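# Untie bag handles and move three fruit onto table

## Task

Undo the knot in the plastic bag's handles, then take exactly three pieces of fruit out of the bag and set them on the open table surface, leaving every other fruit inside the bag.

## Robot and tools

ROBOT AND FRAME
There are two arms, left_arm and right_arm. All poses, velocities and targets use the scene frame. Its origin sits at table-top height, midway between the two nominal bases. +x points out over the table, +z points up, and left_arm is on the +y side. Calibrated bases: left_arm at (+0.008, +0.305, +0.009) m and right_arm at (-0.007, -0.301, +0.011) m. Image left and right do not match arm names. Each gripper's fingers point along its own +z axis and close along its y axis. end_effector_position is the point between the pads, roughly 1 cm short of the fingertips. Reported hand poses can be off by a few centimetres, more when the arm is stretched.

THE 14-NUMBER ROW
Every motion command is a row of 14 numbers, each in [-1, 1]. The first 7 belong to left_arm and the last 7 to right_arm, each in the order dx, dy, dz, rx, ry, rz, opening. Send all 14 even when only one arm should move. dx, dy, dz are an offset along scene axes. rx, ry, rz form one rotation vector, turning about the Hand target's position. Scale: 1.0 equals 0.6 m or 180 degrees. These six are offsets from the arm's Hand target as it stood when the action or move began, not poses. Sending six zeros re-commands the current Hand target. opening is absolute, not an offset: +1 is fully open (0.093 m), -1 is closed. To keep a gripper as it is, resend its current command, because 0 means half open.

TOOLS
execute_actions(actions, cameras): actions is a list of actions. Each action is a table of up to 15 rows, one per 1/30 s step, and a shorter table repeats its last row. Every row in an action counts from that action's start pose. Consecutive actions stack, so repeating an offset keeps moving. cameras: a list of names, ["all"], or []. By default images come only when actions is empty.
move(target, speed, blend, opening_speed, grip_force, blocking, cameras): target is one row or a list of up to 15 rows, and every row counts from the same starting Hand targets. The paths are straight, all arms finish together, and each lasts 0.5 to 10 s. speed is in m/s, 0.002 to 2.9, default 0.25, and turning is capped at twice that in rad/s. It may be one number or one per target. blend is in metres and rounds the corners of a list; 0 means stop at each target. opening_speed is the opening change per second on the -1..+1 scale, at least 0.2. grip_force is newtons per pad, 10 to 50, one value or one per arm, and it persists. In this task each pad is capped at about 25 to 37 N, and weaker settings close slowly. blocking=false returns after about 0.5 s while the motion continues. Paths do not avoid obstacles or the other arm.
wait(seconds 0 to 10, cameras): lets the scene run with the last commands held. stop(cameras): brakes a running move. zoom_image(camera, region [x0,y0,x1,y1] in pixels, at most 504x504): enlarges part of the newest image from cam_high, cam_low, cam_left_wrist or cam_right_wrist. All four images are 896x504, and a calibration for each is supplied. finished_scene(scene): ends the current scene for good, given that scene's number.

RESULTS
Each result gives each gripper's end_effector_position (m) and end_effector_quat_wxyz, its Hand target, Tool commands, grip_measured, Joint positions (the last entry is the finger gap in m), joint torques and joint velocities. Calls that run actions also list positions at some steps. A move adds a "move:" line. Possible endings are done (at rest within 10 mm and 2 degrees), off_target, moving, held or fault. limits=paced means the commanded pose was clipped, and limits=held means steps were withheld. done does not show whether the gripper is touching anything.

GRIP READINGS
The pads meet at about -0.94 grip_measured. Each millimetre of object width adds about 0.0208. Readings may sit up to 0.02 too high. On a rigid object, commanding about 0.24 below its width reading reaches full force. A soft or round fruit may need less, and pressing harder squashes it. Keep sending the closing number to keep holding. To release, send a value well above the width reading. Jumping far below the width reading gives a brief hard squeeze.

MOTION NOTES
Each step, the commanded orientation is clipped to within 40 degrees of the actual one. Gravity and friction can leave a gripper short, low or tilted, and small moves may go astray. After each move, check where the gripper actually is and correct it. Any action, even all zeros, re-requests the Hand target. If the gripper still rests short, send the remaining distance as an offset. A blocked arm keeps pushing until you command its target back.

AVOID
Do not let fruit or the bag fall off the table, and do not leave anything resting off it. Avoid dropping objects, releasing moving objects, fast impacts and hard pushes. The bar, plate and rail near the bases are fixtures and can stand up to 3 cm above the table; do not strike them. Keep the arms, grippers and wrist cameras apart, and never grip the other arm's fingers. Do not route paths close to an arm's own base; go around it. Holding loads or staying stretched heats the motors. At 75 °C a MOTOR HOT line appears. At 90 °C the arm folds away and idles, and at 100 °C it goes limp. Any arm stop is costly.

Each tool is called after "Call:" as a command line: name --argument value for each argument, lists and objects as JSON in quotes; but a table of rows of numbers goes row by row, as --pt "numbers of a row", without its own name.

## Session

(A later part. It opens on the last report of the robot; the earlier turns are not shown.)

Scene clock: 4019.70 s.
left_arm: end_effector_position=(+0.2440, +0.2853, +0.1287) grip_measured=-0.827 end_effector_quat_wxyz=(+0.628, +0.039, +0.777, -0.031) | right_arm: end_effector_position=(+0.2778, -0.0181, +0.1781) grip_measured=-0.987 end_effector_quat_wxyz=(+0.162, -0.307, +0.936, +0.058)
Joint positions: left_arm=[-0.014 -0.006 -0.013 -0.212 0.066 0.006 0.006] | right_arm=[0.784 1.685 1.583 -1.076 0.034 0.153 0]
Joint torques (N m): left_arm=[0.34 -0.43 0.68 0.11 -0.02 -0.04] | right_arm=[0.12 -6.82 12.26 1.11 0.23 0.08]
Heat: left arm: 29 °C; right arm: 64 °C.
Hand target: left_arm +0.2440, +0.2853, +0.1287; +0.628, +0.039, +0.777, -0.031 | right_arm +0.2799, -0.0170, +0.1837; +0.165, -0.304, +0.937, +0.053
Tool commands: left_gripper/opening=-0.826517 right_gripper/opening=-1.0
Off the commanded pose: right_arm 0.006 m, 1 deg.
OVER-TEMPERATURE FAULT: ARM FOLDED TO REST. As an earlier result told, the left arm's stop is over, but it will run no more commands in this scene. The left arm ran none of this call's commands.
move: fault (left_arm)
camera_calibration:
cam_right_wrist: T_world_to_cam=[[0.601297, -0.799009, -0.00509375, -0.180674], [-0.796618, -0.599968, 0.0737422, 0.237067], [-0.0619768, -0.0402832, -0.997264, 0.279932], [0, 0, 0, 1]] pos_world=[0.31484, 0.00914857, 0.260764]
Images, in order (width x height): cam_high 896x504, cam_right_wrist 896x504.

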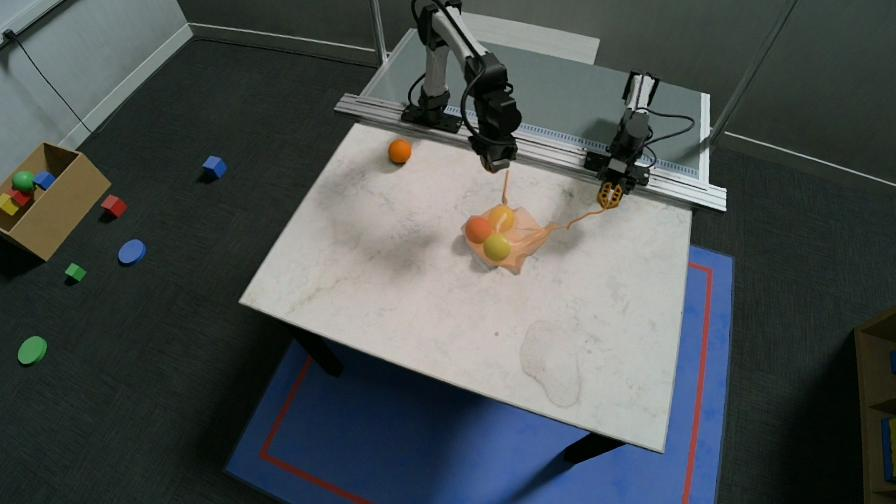

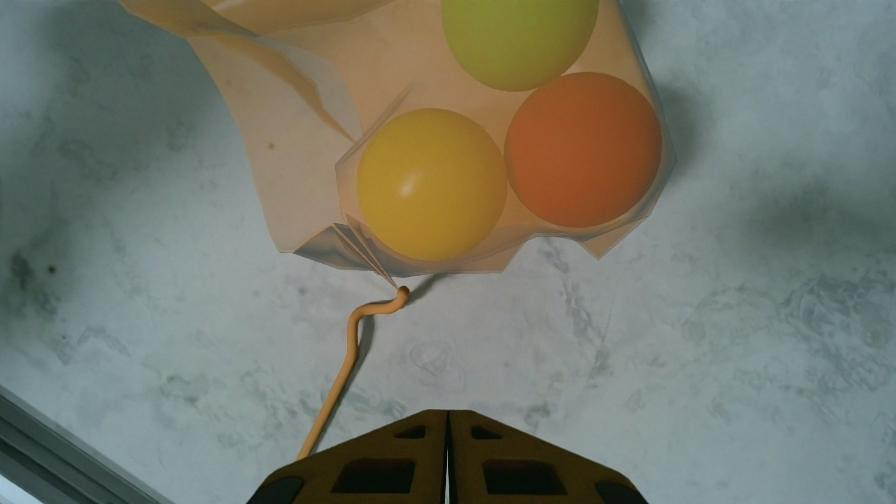

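Call:
move --pt "0 0 0 0 0 0 -0.83 0.008 0.150 -0.106 0 0 0 -1" --pt "0 0 0 0 0 0 -0.83 0.008 0.150 -0.2145 0 0 0 -1" --pt "0 0 0 0 0 0 -0.83 0.024 0.128 -0.223 0 0 0 -1" --pt "0 0 0 0 0 0 -0.83 0.038 0.110 -0.203 0 0 0 -1" --pt "0 0 0 0 0 0 -0.83 0.056 0.0857 -0.196 0 0 0 -1" --pt "0 0 0 0 0 0 -0.83 0.078 0.0563 -0.1995 0 0 0 -1" --pt "0 0 0 0 0 0 -0.83 0.096 0.0323 -0.206 0 0 0 -1" --pt "0 0 0 0 0 0 -0.83 0.096 0.0323 -0.123 0 0 0 -1" --speed '[0.12,0.08,0.04,0.04,0.04,0.04,0.04,0.08]' --blend '[0.02,0.005,0.006,0.006,0.006,0.006,0.005,0]' --cameras '["cam_right_wrist","cam_high"]'

Call:
zoom_image --camera "cam_high" --region '[420, 160, 600, 280]'

Scene clock: 4088.30 s.
left_arm: end_effector_position=(+0.2440, +0.2853, +0.1287) grip_measured=-0.827 end_effector_quat_wxyz=(+0.628, +0.039, +0.777, -0.031) | right_arm: end_effector_position=(+0.3322, +0.0030, +0.0864) grip_measured=-0.987 end_effector_quat_wxyz=(+0.146, -0.306, +0.940, +0.045)
Joint positions: left_arm=[-0.014 -0.006 -0.013 -0.212 0.066 0.006 0.006] | right_arm=[0.729 1.949 1.573 -0.842 0.024 0.107 0]
Joint torques (N m): left_arm=[0.23 -0.46 0.66 0.1 0.01 -0.02] | right_arm=[-0.99 -13.64 11.66 1 0 -0.1]
Heat: left arm: 29 °C; right arm: 68 °C.
Hand target: left_arm +0.2440, +0.2853, +0.1287; +0.628, +0.039, +0.777, -0.031 | right_arm +0.3374, +0.0025, +0.1100; +0.165, -0.304, +0.937, +0.053
Tool commands: left_gripper/opening=-0.826517 right_gripper/opening=-1.0
Off the commanded pose: right_arm 0.024 m, 2 deg.
OVER-TEMPERATURE FAULT: ARM FOLDED TO REST. As an earlier result told, the left arm's stop is over, but it will run no more commands in this scene. The left arm ran none of this call's commands.
move: fault (left_arm), off_target (right_arm)
camera_calibration:
cam_right_wrist: T_world_to_cam=[[0.594949, -0.803729, 0.00746915, -0.196057], [-0.799119, -0.590488, 0.112839, 0.297282], [-0.0862812, -0.073102, -0.993585, 0.200581], [0, 0, 0, 1]] pos_world=[0.371514, 0.0326283, 0.167214]
Images, in order (width x height): cam_high 896x504, cam_right_wrist 896x504.

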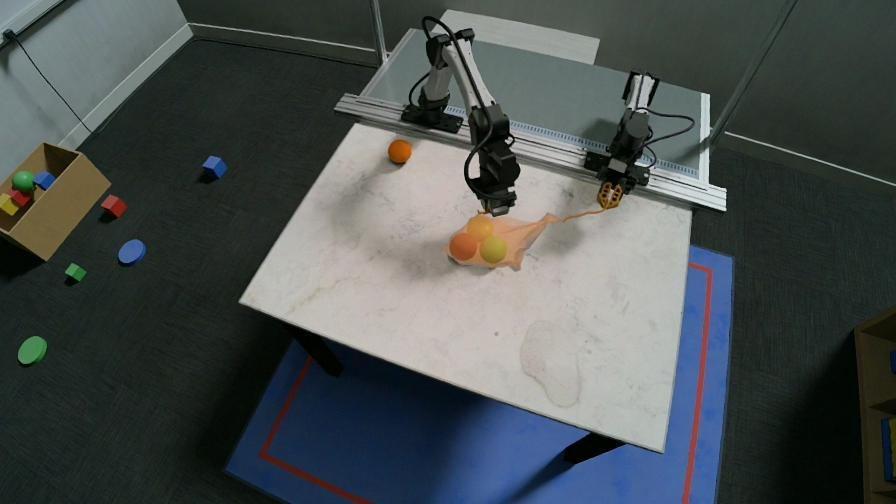

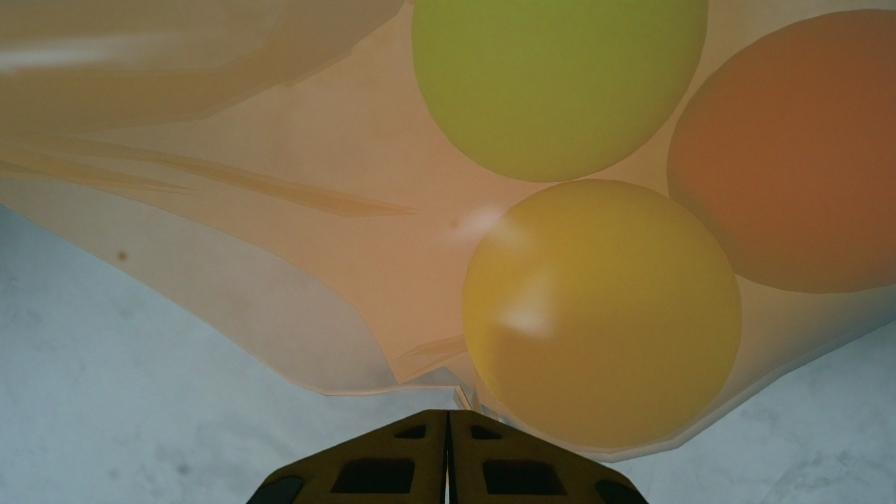

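Scaled by 2.800 from the camera's 896x504 image, which has a finer 1280x720 frame.

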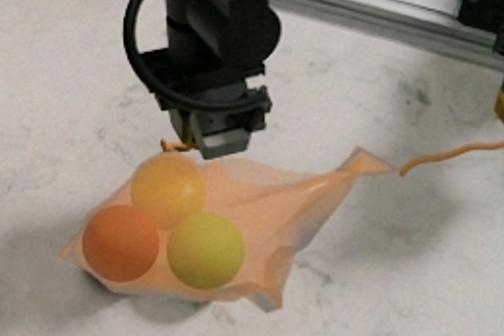

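Call:
move --pt "0 0 0 0 0 0 -0.83 0 -0.03 0.08 0 0 0 1" --pt "0 0 0 0 0 0 -0.83 0.104 -0.104 0.1 0 0 0.044 1" --speed 0.12 --blend '[0.02,0]' --cameras '["cam_right_wrist","cam_high"]'

Call:
zoom_image --camera "cam_high" --region '[420, 160, 600, 280]'

Scene clock: 4162.87 s.
left_arm: end_effector_position=(+0.2440, +0.2853, +0.1287) grip_measured=-0.827 end_effector_quat_wxyz=(+0.628, +0.039, +0.777, -0.031) | right_arm: end_effector_position=(+0.3977, -0.0606, +0.1668) grip_measured=+1.000 end_effector_quat_wxyz=(+0.163, -0.365, +0.915, +0.060)
Joint positions: left_arm=[-0.014 -0.006 -0.013 -0.212 0.066 0.006 0.006] | right_arm=[0.481 1.976 1.913 -1.123 -0.107 -0.248 0.093]
Joint torques (N m): left_arm=[0.21 -0.4 0.64 0.09 -0.01 -0.04] | right_arm=[-0.57 -8.81 12.23 1.13 -0.15 -0.08]
Heat: left arm: 29 °C; right arm: 73 °C.
Hand target: left_arm +0.2440, +0.2853, +0.1287; +0.628, +0.039, +0.777, -0.031 | right_arm +0.3998, -0.0598, +0.1700; +0.161, -0.368, +0.914, +0.064
Tool commands: left_gripper/opening=-0.826517 right_gripper/opening=+1.0
Off the commanded pose: right_arm 0.004 m, 1 deg.
OVER-TEMPERATURE FAULT: ARM FOLDED TO REST. As an earlier result told, the left arm's stop is over, but it will run no more commands in this scene. The left arm ran none of this call's commands.
move: fault (left_arm)
camera_calibration:
cam_right_wrist: T_world_to_cam=[[0.694185, -0.7197, 0.0117648, -0.321816], [-0.718508, -0.691873, 0.0711277, 0.2717], [-0.0430508, -0.0578289, -0.997398, 0.265795], [0, 0, 0, 1]] pos_world=[0.430062, -0.0282586, 0.249564]
Images, in order (width x height): cam_high 896x504, cam_right_wrist 896x504.

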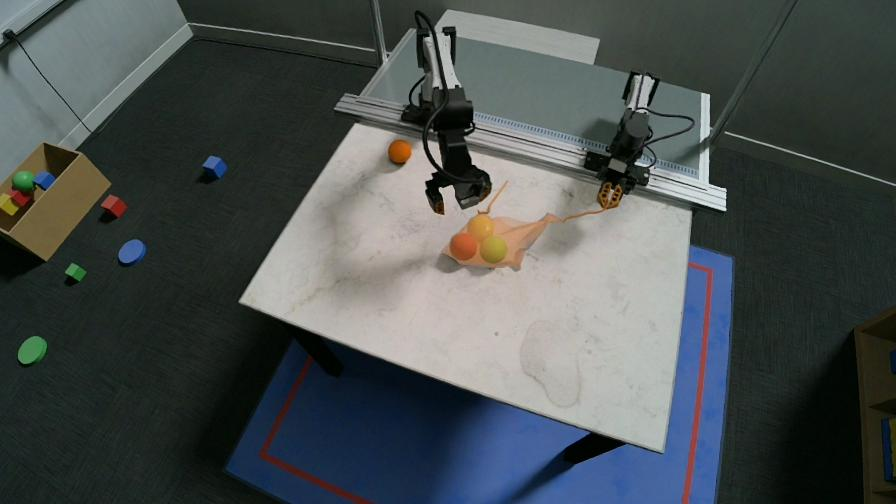

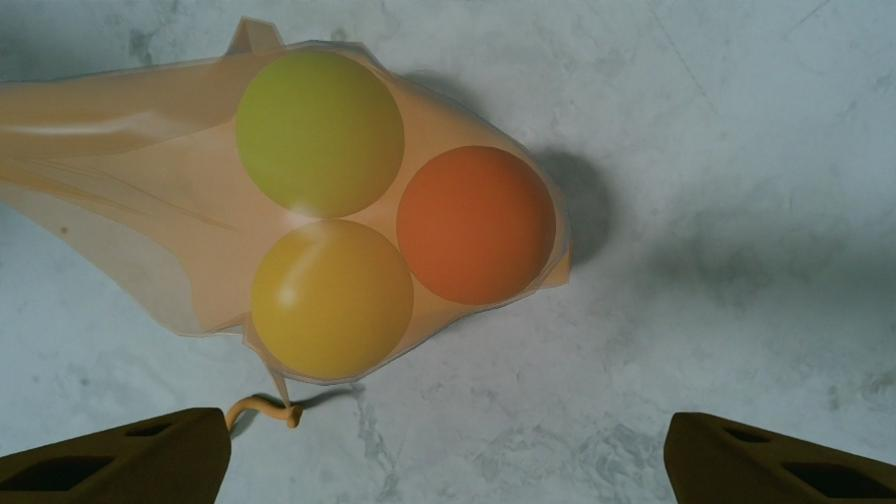

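Scaled by 2.800 from the camera's 896x504 image, which has a finer 1280x720 frame.

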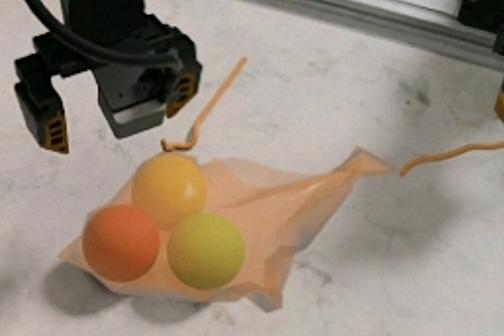

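Call:
move --target '[0,0,0,0,0,0,-0.83,-0.36,-0.2,0.03,0,0,0,1]' --speed 0.25

Scene clock: 4172.30 s.
left_arm: end_effector_position=(+0.2440, +0.2853, +0.1287) grip_measured=-0.827 end_effector_quat_wxyz=(+0.628, +0.039, +0.777, -0.031) | right_arm: end_effector_position=(+0.1910, -0.1759, +0.1932) grip_measured=+1.000 end_effector_quat_wxyz=(+0.175, -0.368, +0.911, +0.062)
Joint positions: left_arm=[-0.014 -0.006 -0.013 -0.212 0.066 0.006 0.006] | right_arm=[0.447 1.047 1.097 -1.215 -0.122 -0.284 0.093]
Joint torques (N m): left_arm=[0.29 -0.4 0.65 0.09 0.01 -0.02] | right_arm=[-0.8 -2.82 6.84 1.16 -0.18 -0.08]
Heat: left arm: 29 °C; right arm: 70 °C.
Hand target: left_arm +0.2440, +0.2853, +0.1287; +0.628, +0.039, +0.777, -0.031 | right_arm +0.1838, -0.1798, +0.1880; +0.161, -0.368, +0.914, +0.064
Tool commands: left_gripper/opening=-0.826517 right_gripper/opening=+1.0
Off the commanded pose: right_arm 0.010 m, 2 deg.
OVER-TEMPERATURE FAULT: ARM FOLDED TO REST. As an earlier result told, the left arm's stop is over, but it will run no more commands in this scene. The left arm ran none of this call's commands.
move: fault (left_arm)

Call:
wait --seconds 10

Call:
move --target '[0,0,0,0,0,0,-0.83,0.17,0.325,-0.06,0,0,0,-0.3]' --speed 0.2 --cameras '["cam_right_wrist"]'

Call:
zoom_image --camera "cam_right_wrist" --region '[150, 0, 500, 300]'

Call:
zoom_image --camera "cam_right_wrist" --region '[350, 150, 700, 450]'

Scene clock: 4258.37 s.
left_arm: end_effector_position=(+0.2440, +0.2853, +0.1287) grip_measured=-0.827 end_effector_quat_wxyz=(+0.628, +0.039, +0.777, -0.031) | right_arm: end_effector_position=(+0.1909, -0.1759, +0.1931) grip_measured=+1.000 end_effector_quat_wxyz=(+0.175, -0.368, +0.911, +0.062)
Joint positions: left_arm=[-0.014 -0.006 -0.013 -0.212 0.066 0.006 0.006] | right_arm=[0.447 1.047 1.097 -1.216 -0.122 -0.284 0.093]
Joint torques (N m): left_arm=[0.27 -0.46 0.69 0.1 0.01 -0.03] | right_arm=[-0.88 -2.67 7.04 1.13 -0.16 -0.1]
Heat: left arm: 29 °C; right arm: 63 °C.
Hand target: left_arm +0.2440, +0.2853, +0.1287; +0.628, +0.039, +0.777, -0.031 | right_arm +0.1838, -0.1799, +0.1880; +0.161, -0.368, +0.913, +0.064
Tool commands: left_gripper/opening=-0.826517 right_gripper/opening=+1.0
Off the commanded pose: right_arm 0.010 m, 2 deg.
OVER-TEMPERATURE FAULT: ARM FOLDED TO REST. As an earlier result told, the left arm's stop is over, but it will run no more commands in this scene.
wait: 10.00 s; at rest from the start

Scene clock: 4260.10 s.
left_arm: end_effector_position=(+0.2440, +0.2853, +0.1287) grip_measured=-0.827 end_effector_quat_wxyz=(+0.628, +0.039, +0.777, -0.031) | right_arm: end_effector_position=(+0.2801, +0.0097, +0.1447) grip_measured=-0.298 end_effector_quat_wxyz=(+0.149, -0.372, +0.914, +0.064)
Joint positions: left_arm=[-0.014 -0.006 -0.013 -0.212 0.066 0.006 0.006] | right_arm=[0.813 1.781 1.574 -0.989 -0.002 0.05 0.031]
Joint torques (N m): left_arm=[0.32 -0.5 0.66 0.1 -0.01 -0.02] | right_arm=[0.2 -7.69 12.16 1.32 0.18 0.07]
Heat: left arm: 29 °C; right arm: 63 °C.
Hand target: left_arm +0.2440, +0.2853, +0.1287; +0.628, +0.039, +0.777, -0.031 | right_arm +0.2858, +0.0151, +0.1520; +0.161, -0.368, +0.914, +0.064
Tool commands: left_gripper/opening=-0.826517 right_gripper/opening=-0.3
Off the commanded pose: right_arm 0.011 m, 1 deg.
OVER-TEMPERATURE FAULT: ARM FOLDED TO REST. As an earlier result told, the left arm's stop is over, but it will run no more commands in this scene. The left arm ran none of this call's commands.
move: fault (left_arm), off_target (right_arm)
camera_calibration:
cam_right_wrist: T_world_to_cam=[[0.705546, -0.708649, -0.0046599, -0.190246], [-0.705153, -0.702688, 0.0948095, 0.230437], [-0.0704611, -0.0636065, -0.995485, 0.250254], [0, 0, 0, 1]] pos_world=[0.314353, 0.0430257, 0.22639]
Images, in order (width x height): cam_right_wrist 896x504.

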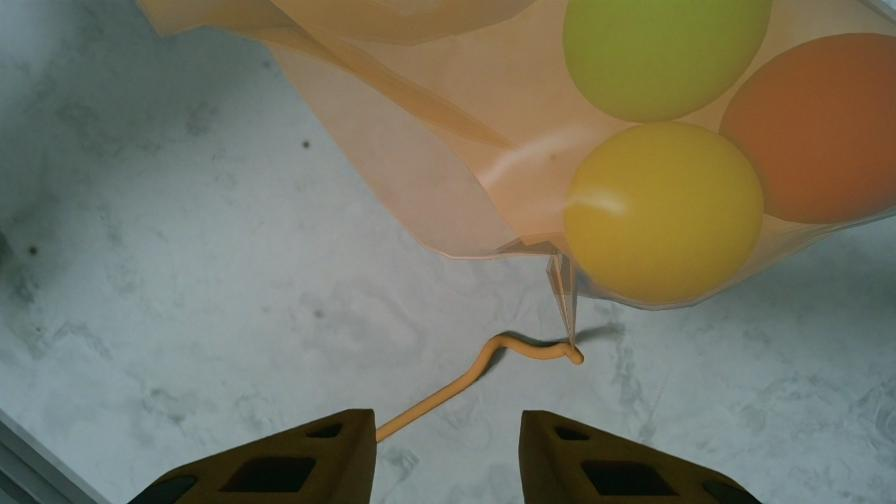

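Scaled by 1.440 from the camera's 896x504 image, which has a finer 1280x720 frame.

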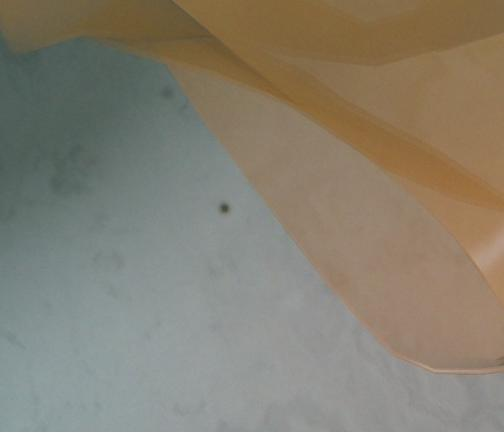

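Scaled by 1.440 from the camera's 896x504 image, which has a finer 1280x720 frame.

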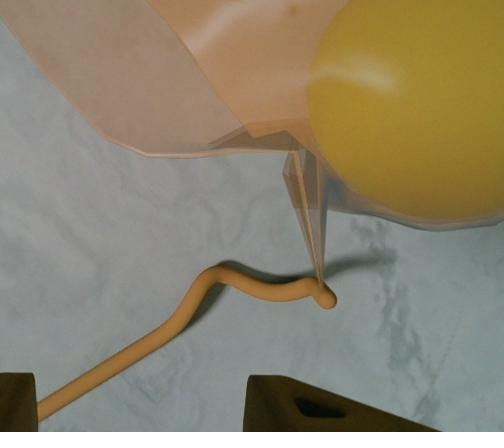

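Call:
move --pt "0 0 0 0 0 0 -0.83 0.067 -0.0083 -0.125 0 0 0 -0.42" --pt "0 0 0 0 0 0 -0.83 0.066 -0.0118 -0.2367 0 0 0 -0.42" --speed '[0.1,0.05]' --blend '[0.01,0]' --cameras '["cam_right_wrist"]'

Call:
zoom_image --camera "cam_right_wrist" --region '[300, 250, 600, 500]'

Scene clock: 4299.60 s.
left_arm: end_effector_position=(+0.2440, +0.2853, +0.1287) grip_measured=-0.827 end_effector_quat_wxyz=(+0.628, +0.039, +0.777, -0.031) | right_arm: end_effector_position=(+0.3244, +0.0117, +0.0187) grip_measured=-0.418 end_effector_quat_wxyz=(+0.165, -0.368, +0.913, +0.065)
Joint positions: left_arm=[-0.014 -0.006 -0.013 -0.212 0.066 0.006 0.006] | right_arm=[0.742 1.993 1.339 -0.511 -0.016 -0.011 0.025]
Joint torques (N m): left_arm=[0.31 -0.46 0.61 0.1 0 -0.01] | right_arm=[-0.95 -8.72 7.09 1.61 -0.03 -0.06]
Heat: left arm: 29 °C; right arm: 69 °C.
Hand target: left_arm +0.2440, +0.2853, +0.1287; +0.628, +0.039, +0.777, -0.031 | right_arm +0.3254, +0.0080, +0.0100; +0.161, -0.368, +0.914, +0.064
Tool commands: left_gripper/opening=-0.826517 right_gripper/opening=-0.42
Off the commanded pose: right_arm 0.010 m, 0 deg.
OVER-TEMPERATURE FAULT: ARM FOLDED TO REST. As an earlier result told, the left arm's stop is over, but it will run no more commands in this scene. The left arm ran none of this call's commands.
move: fault (left_arm)
camera_calibration:
cam_right_wrist: T_world_to_cam=[[0.700021, -0.714101, 0.00549742, -0.219003], [-0.712906, -0.69836, 0.0637079, 0.278044], [-0.0416547, -0.048516, -0.997953, 0.118707], [0, 0, 0, 1]] pos_world=[0.35647, 0.0435436, 0.101954]
Images, in order (width x height): cam_right_wrist 896x504.

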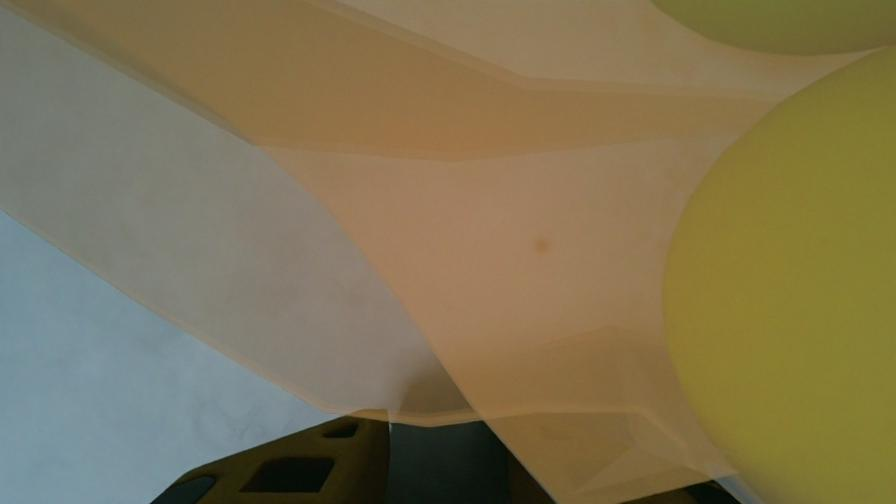

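Scaled by 1.680 from the camera's 896x504 image, which has a finer 1280x720 frame.

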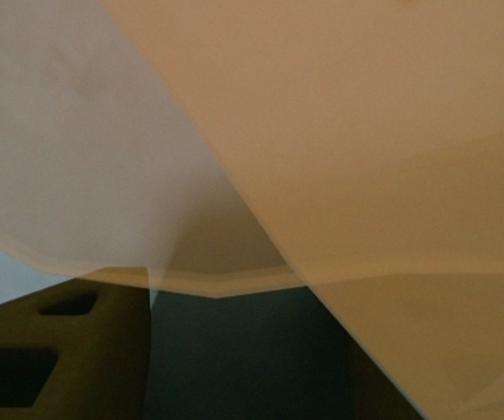

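Call:
move --pt "0 0 0 0 0 0 -0.83 0 0 0.085 0 0 0 -0.42" --pt "0 0 0 0 0 0 -0.83 0.024 0.024 0.085 0 0 0 -0.42" --pt "0 0 0 0 0 0 -0.83 0.02 0.018 0.0 0 0 0 -0.42" --speed '[0.08,0.06,0.05]' --blend '[0.01,0,0]' --cameras '["cam_right_wrist"]'

Call:
zoom_image --camera "cam_right_wrist" --region '[300, 250, 600, 500]'

Scene clock: 4320.43 s.
left_arm: end_effector_position=(+0.2440, +0.2853, +0.1287) grip_measured=-0.827 end_effector_quat_wxyz=(+0.628, +0.039, +0.777, -0.031) | right_arm: end_effector_position=(+0.3362, +0.0228, +0.0193) grip_measured=-0.418 end_effector_quat_wxyz=(+0.165, -0.369, +0.912, +0.065)
Joint positions: left_arm=[-0.014 -0.006 -0.013 -0.212 0.066 0.006 0.006] | right_arm=[0.742 2.047 1.424 -0.542 -0.017 -0.012 0.025]
Joint torques (N m): left_arm=[0.29 -0.42 0.68 0.09 0.01 -0.03] | right_arm=[-0.8 -9.18 7.15 1.6 -0.04 -0.05]
Heat: left arm: 28 °C; right arm: 65 °C.
Hand target: left_arm +0.2440, +0.2853, +0.1287; +0.628, +0.039, +0.777, -0.031 | right_arm +0.3374, +0.0188, +0.0099; +0.161, -0.368, +0.914, +0.064
Tool commands: left_gripper/opening=-0.826517 right_gripper/opening=-0.42
Off the commanded pose: right_arm 0.010 m, 1 deg.
OVER-TEMPERATURE FAULT: ARM FOLDED TO REST. As an earlier result told, the left arm's stop is over, but it will run no more commands in this scene. The left arm ran none of this call's commands.
move: fault (left_arm)
camera_calibration:
cam_right_wrist: T_world_to_cam=[[0.700882, -0.713255, 0.00562069, -0.219647], [-0.712117, -0.699272, 0.0625149, 0.293981], [-0.0406587, -0.0478182, -0.998028, 0.119933], [0, 0, 0, 1]] pos_world=[0.368172, 0.0546434, 0.102553]
Images, in order (width x height): cam_right_wrist 896x504.

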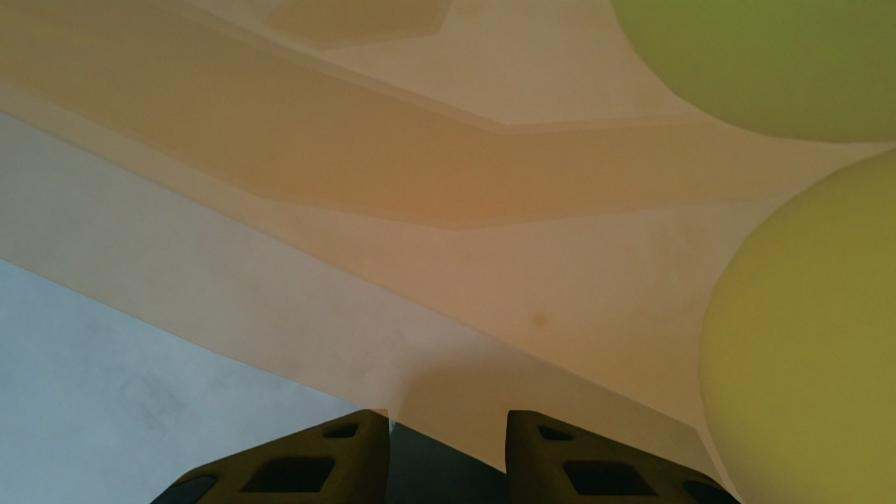

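Scaled by 1.680 from the camera's 896x504 image, which has a finer 1280x720 frame.

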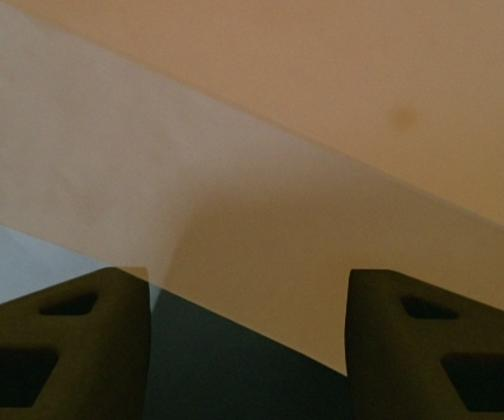

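Call:
move --pt "0 0 0 0 0 0 -0.83 0 0 0.08 0 0 0 -0.3" --pt "0 0 0 0 0 0 -0.83 0.02 0.01 0.16 0 0 0.25 -0.3" --speed '[0.08,0.12]' --blend '[0.01,0]' --cameras '["cam_right_wrist"]'

Call:
zoom_image --camera "cam_right_wrist" --region '[300, 150, 700, 480]'

Scene clock: 4340.17 s.
left_arm: end_effector_position=(+0.2440, +0.2853, +0.1287) grip_measured=-0.827 end_effector_quat_wxyz=(+0.628, +0.039, +0.777, -0.031) | right_arm: end_effector_position=(+0.3458, +0.0255, +0.1035) grip_measured=-0.302 end_effector_quat_wxyz=(-0.126, +0.690, -0.703, -0.116)
Joint positions: left_arm=[-0.014 -0.006 -0.013 -0.212 0.066 0.006 0.006] | right_arm=[0.638 2.117 1.892 -1.071 -0.279 -0.871 0.031]
Joint torques (N m): left_arm=[0.31 -0.43 0.59 0.1 0.02 -0.01] | right_arm=[-1.01 -9.77 12.04 0.77 -0.32 -0.07]
Heat: left arm: 28 °C; right arm: 63 °C.
Hand target: left_arm +0.2440, +0.2853, +0.1287; +0.628, +0.039, +0.777, -0.031 | right_arm +0.3494, +0.0247, +0.1058; -0.124, +0.690, -0.703, -0.121
Tool commands: left_gripper/opening=-0.826517 right_gripper/opening=-0.3
Off the commanded pose: right_arm 0.004 m, 1 deg.
OVER-TEMPERATURE FAULT: ARM FOLDED TO REST. As an earlier result told, the left arm's stop is over, but it will run no more commands in this scene. The left arm ran none of this call's commands.
move: fault (left_arm)
camera_calibration:
cam_right_wrist: T_world_to_cam=[[0.999829, -0.0122389, 0.0138848, -0.34701], [-0.0132712, -0.996953, 0.0768724, 0.061857], [0.0129017, -0.0770435, -0.996944, 0.186578], [0, 0, 0, 1]] pos_world=[0.345364, 0.0717962, 0.186071]
Images, in order (width x height): cam_right_wrist 896x504.

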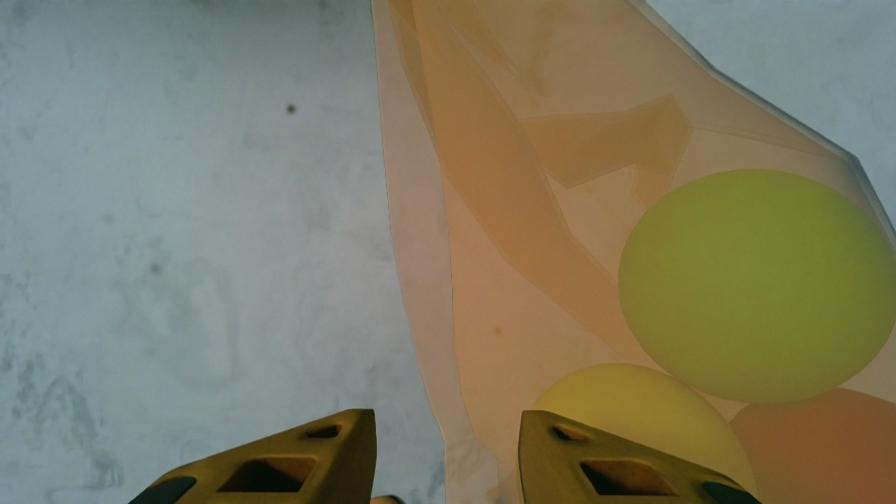

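Scaled by 1.260 from the camera's 896x504 image, which has a finer 1280x720 frame.

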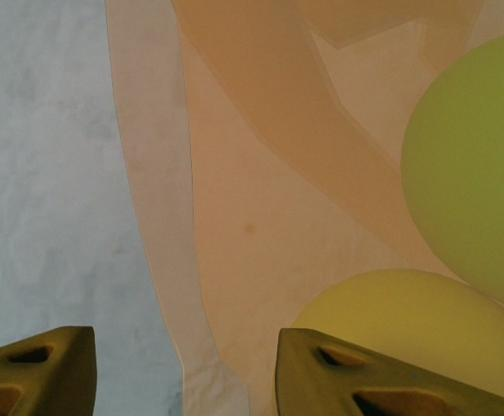

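Call:
move --pt "0 0 0 0 0 0 -0.83 0.006 0.037 -0.05 0 0 0 -0.3" --pt "0 0 0 0 0 0 -0.83 0.006 0.037 -0.168 0 0 0 -0.3" --speed '[0.08,0.05]' --blend '[0,0]' --cameras '["cam_right_wrist"]'

Call:
zoom_image --camera "cam_right_wrist" --region '[300, 200, 650, 500]'

Scene clock: 4363.87 s.
left_arm: end_effector_position=(+0.2440, +0.2853, +0.1287) grip_measured=-0.827 end_effector_quat_wxyz=(+0.628, +0.039, +0.777, -0.031) | right_arm: end_effector_position=(+0.3667, +0.0624, +0.0378) grip_measured=-0.302 end_effector_quat_wxyz=(-0.176, +0.695, -0.687, -0.117)
Joint positions: left_arm=[-0.014 -0.006 -0.013 -0.212 0.066 0.006 0.006] | right_arm=[0.671 2.232 1.788 -0.744 -0.286 -0.851 0.031]
Joint torques (N m): left_arm=[0.28 -0.47 0.59 0.1 0 -0.04] | right_arm=[-0.42 -8.42 5.55 0.91 -0.11 0.12]
Heat: left arm: 28 °C; right arm: 67 °C.
Hand target: left_arm +0.2440, +0.2853, +0.1287; +0.628, +0.039, +0.777, -0.031 | right_arm +0.3531, +0.0470, +0.0052; -0.124, +0.690, -0.703, -0.121
Tool commands: left_gripper/opening=-0.826517 right_gripper/opening=-0.3
Off the commanded pose: right_arm 0.039 m, 6 deg.
OVER-TEMPERATURE FAULT: ARM FOLDED TO REST. As an earlier result told, the left arm's stop is over, but it will run no more commands in this scene. The left arm ran none of this call's commands.
move: fault (left_arm), off_target (right_arm)
camera_calibration:
cam_right_wrist: T_world_to_cam=[[0.996242, 0.0029559, 0.0865684, -0.368967], [0.0027431, -0.999993, 0.00257709, 0.10116], [0.0865754, -0.00232994, -0.996243, 0.0918647], [0, 0, 0, 1]] pos_world=[0.35935, 0.102464, 0.1232]
Images, in order (width x height): cam_right_wrist 896x504.

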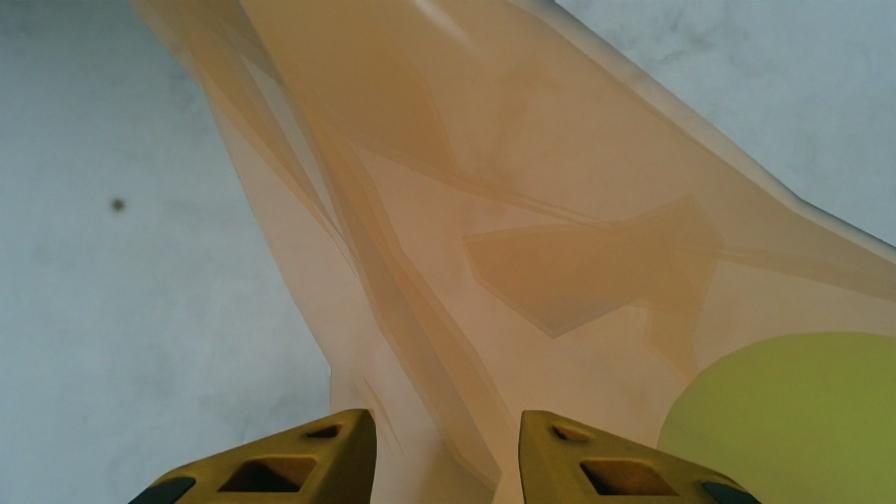

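Scaled by 1.440 from the camera's 896x504 image, which has a finer 1280x720 frame.

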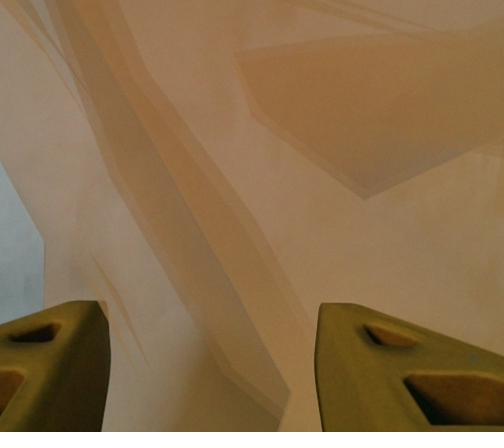

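Call:
move --pt "0 0 0 0 0 0 -0.83 0 0 0 0 0 0 -1" --pt "0 0 0 0 0 0 -0.83 0 0 0.12 0 0 0 -1" --speed '[0.08,0.06]' --cameras '["cam_right_wrist","cam_high"]'

Call:
zoom_image --camera "cam_right_wrist" --region '[250, 200, 650, 500]'

Call:
zoom_image --camera "cam_high" --region '[420, 160, 600, 280]'

Scene clock: 4381.27 s.
left_arm: end_effector_position=(+0.2440, +0.2853, +0.1287) grip_measured=-0.827 end_effector_quat_wxyz=(+0.628, +0.039, +0.777, -0.031) | right_arm: end_effector_position=(+0.3470, +0.0493, +0.0553) grip_measured=-0.973 end_effector_quat_wxyz=(-0.110, +0.694, -0.700, -0.129)
Joint positions: left_arm=[-0.014 -0.006 -0.013 -0.212 0.066 0.006 0.006] | right_arm=[0.672 2.242 1.908 -0.99 -0.294 -0.851 0]
Joint torques (N m): left_arm=[0.25 -0.46 0.66 0.09 0 -0.01] | right_arm=[-0.72 -15.08 11.56 0.67 -0.06 0.09]
Heat: left arm: 28 °C; right arm: 64 °C.
Hand target: left_arm +0.2440, +0.2853, +0.1287; +0.628, +0.039, +0.777, -0.031 | right_arm +0.3531, +0.0469, +0.0770; -0.124, +0.690, -0.703, -0.121
Tool commands: left_gripper/opening=-0.826517 right_gripper/opening=-1.0
Off the commanded pose: right_arm 0.023 m, 2 deg.
OVER-TEMPERATURE FAULT: ARM FOLDED TO REST. As an earlier result told, the left arm's stop is over, but it will run no more commands in this scene. The left arm ran none of this call's commands.
move: fault (left_arm), off_target (right_arm)
camera_calibration:
cam_right_wrist: T_world_to_cam=[[0.999679, 0.00610082, -0.0246047, -0.345941], [0.00807998, -0.996668, 0.0811588, 0.0816839], [-0.0240276, -0.0813315, -0.996397, 0.153364], [0, 0, 0, 1]] pos_world=[0.348854, 0.0959956, 0.13767]
Images, in order (width x height): cam_high 896x504, cam_right_wrist 896x504.

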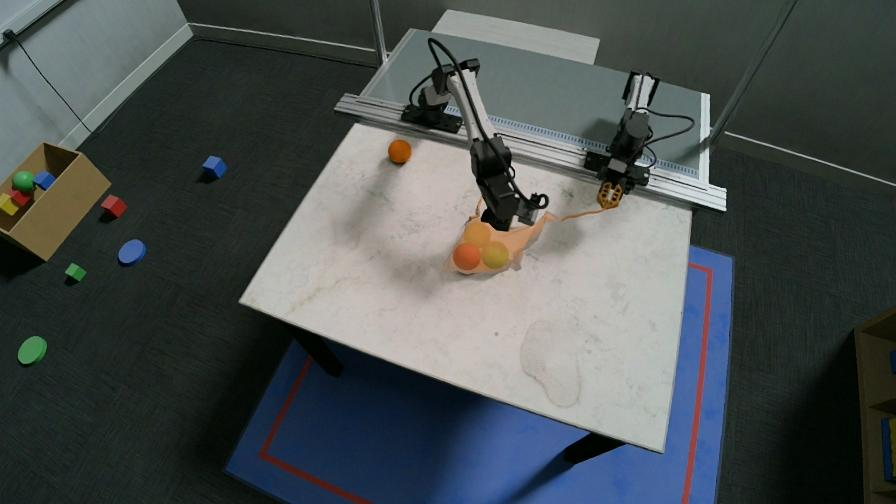

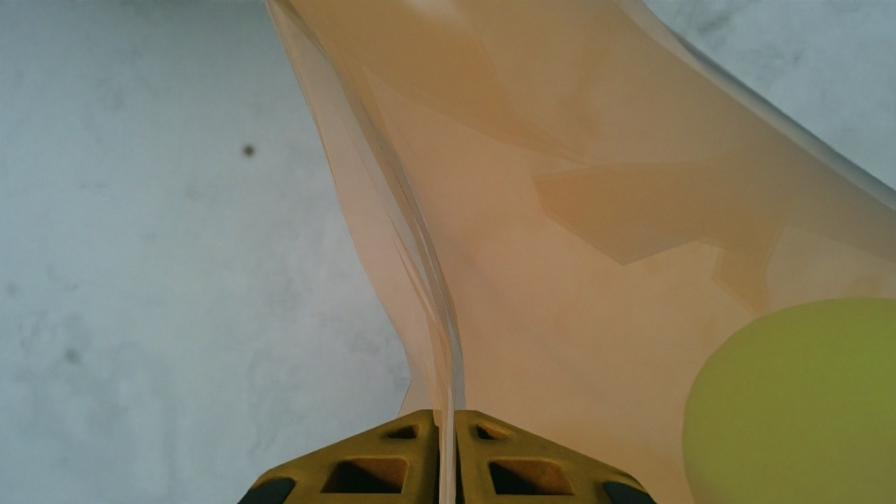

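Scaled by 1.260 from the camera's 896x504 image, which has a finer 1280x720 frame.

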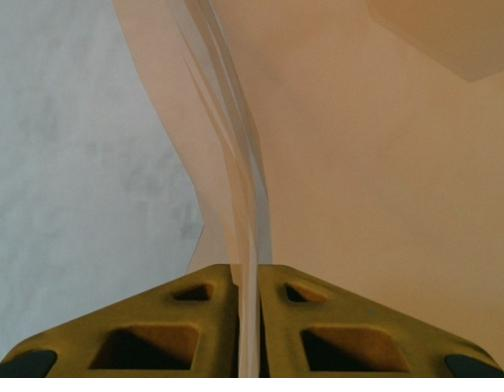

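Scaled by 2.800 from the camera's 896x504 image, which has a finer 1280x720 frame.

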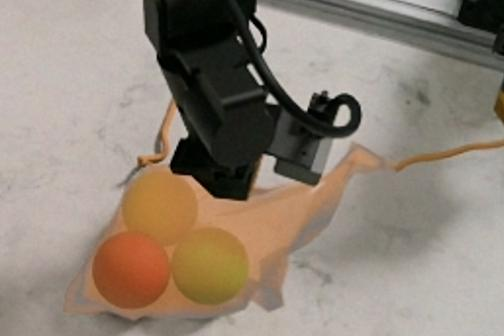

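Call:
move --target '[0,0,0,0,0,0,-0.83,0,0,0.12,0,0,0,-1]' --speed 0.06 --cameras '["cam_right_wrist","cam_high","cam_low"]'

Call:
zoom_image --camera "cam_low" --region '[280, 220, 460, 350]'

Call:
zoom_image --camera "cam_high" --region '[420, 160, 600, 280]'

Scene clock: 4391.67 s.
left_arm: end_effector_position=(+0.2440, +0.2853, +0.1287) grip_measured=-0.827 end_effector_quat_wxyz=(+0.628, +0.039, +0.777, -0.031) | right_arm: end_effector_position=(+0.3478, +0.0513, +0.1390) grip_measured=-0.973 end_effector_quat_wxyz=(-0.118, +0.695, -0.698, -0.127)
Joint positions: left_arm=[-0.014 -0.006 -0.013 -0.212 0.066 0.006 0.006] | right_arm=[0.672 2.242 2.238 -1.304 -0.292 -0.851 0]
Joint torques (N m): left_arm=[0.28 -0.46 0.69 0.09 -0.01 -0.03] | right_arm=[-0.94 -12.1 11.89 0.73 -0.1 0.06]
Heat: left arm: 28 °C; right arm: 64 °C.
Hand target: left_arm +0.2440, +0.2853, +0.1287; +0.628, +0.039, +0.777, -0.031 | right_arm +0.3531, +0.0469, +0.1491; -0.124, +0.690, -0.703, -0.121
Tool commands: left_gripper/opening=-0.826517 right_gripper/opening=-1.0
Off the commanded pose: right_arm 0.012 m, 1 deg.
OVER-TEMPERATURE FAULT: ARM FOLDED TO REST. As an earlier result told, the left arm's stop is over, but it will run no more commands in this scene. The left arm ran none of this call's commands.
move: fault (left_arm), off_target (right_arm)
camera_calibration:
cam_right_wrist: T_world_to_cam=[[0.999931, 0.0060816, -0.010094, -0.346795], [0.00679745, -0.997347, 0.0724701, 0.0786051], [-0.00962649, -0.0725337, -0.99732, 0.23158], [0, 0, 0, 1]] pos_world=[0.348466, 0.097303, 0.221762]
Images, in order (width x height): cam_high 896x504, cam_low 896x504, cam_right_wrist 896x504.

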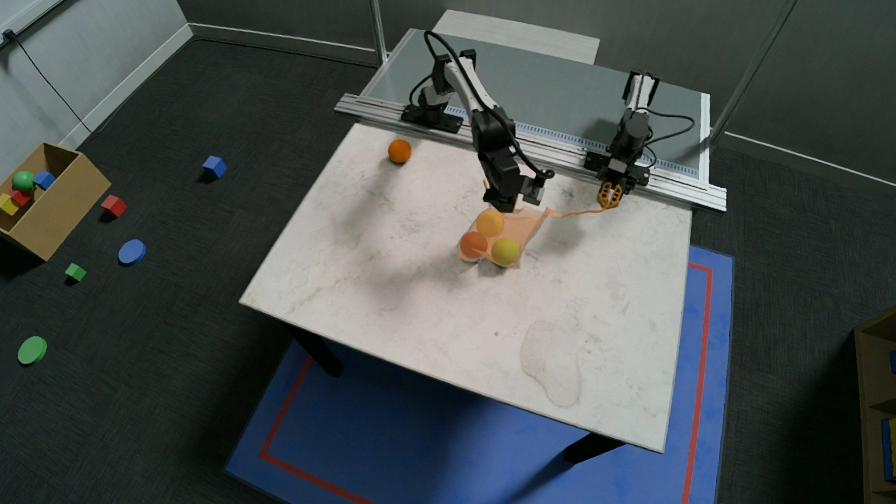

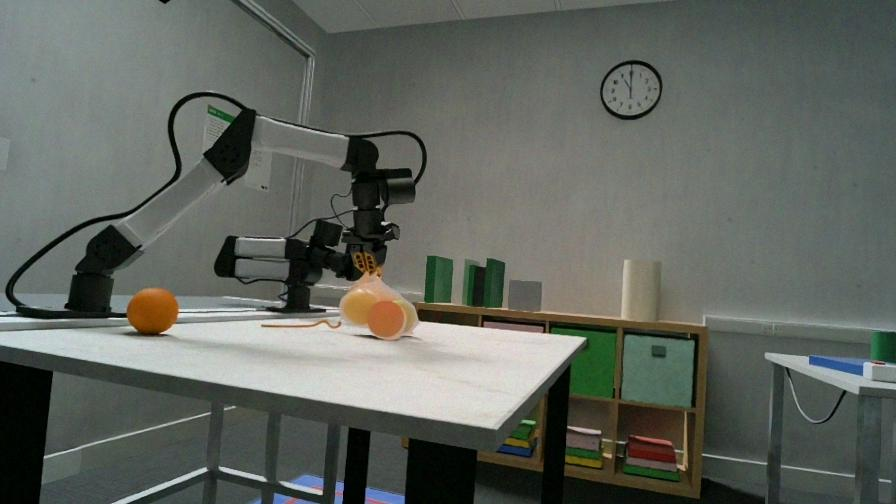

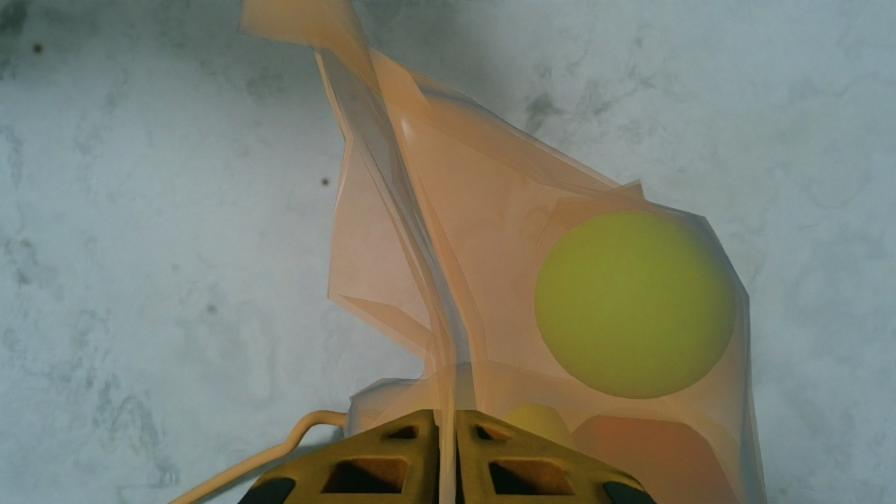

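Scaled by 2.800 from the camera's 896x504 image, which has a finer 1280x720 frame.

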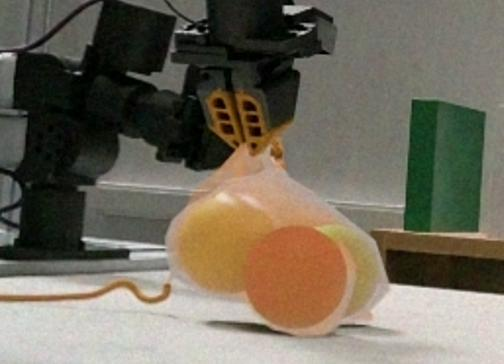

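Scaled by 2.800 from the camera's 896x504 image, which has a finer 1280x720 frame.

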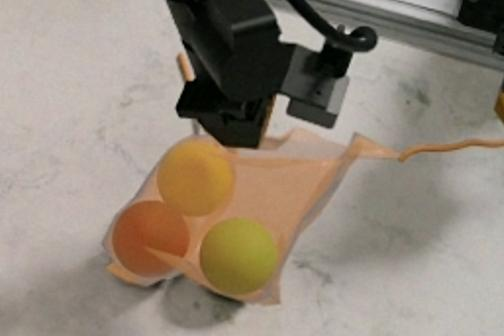

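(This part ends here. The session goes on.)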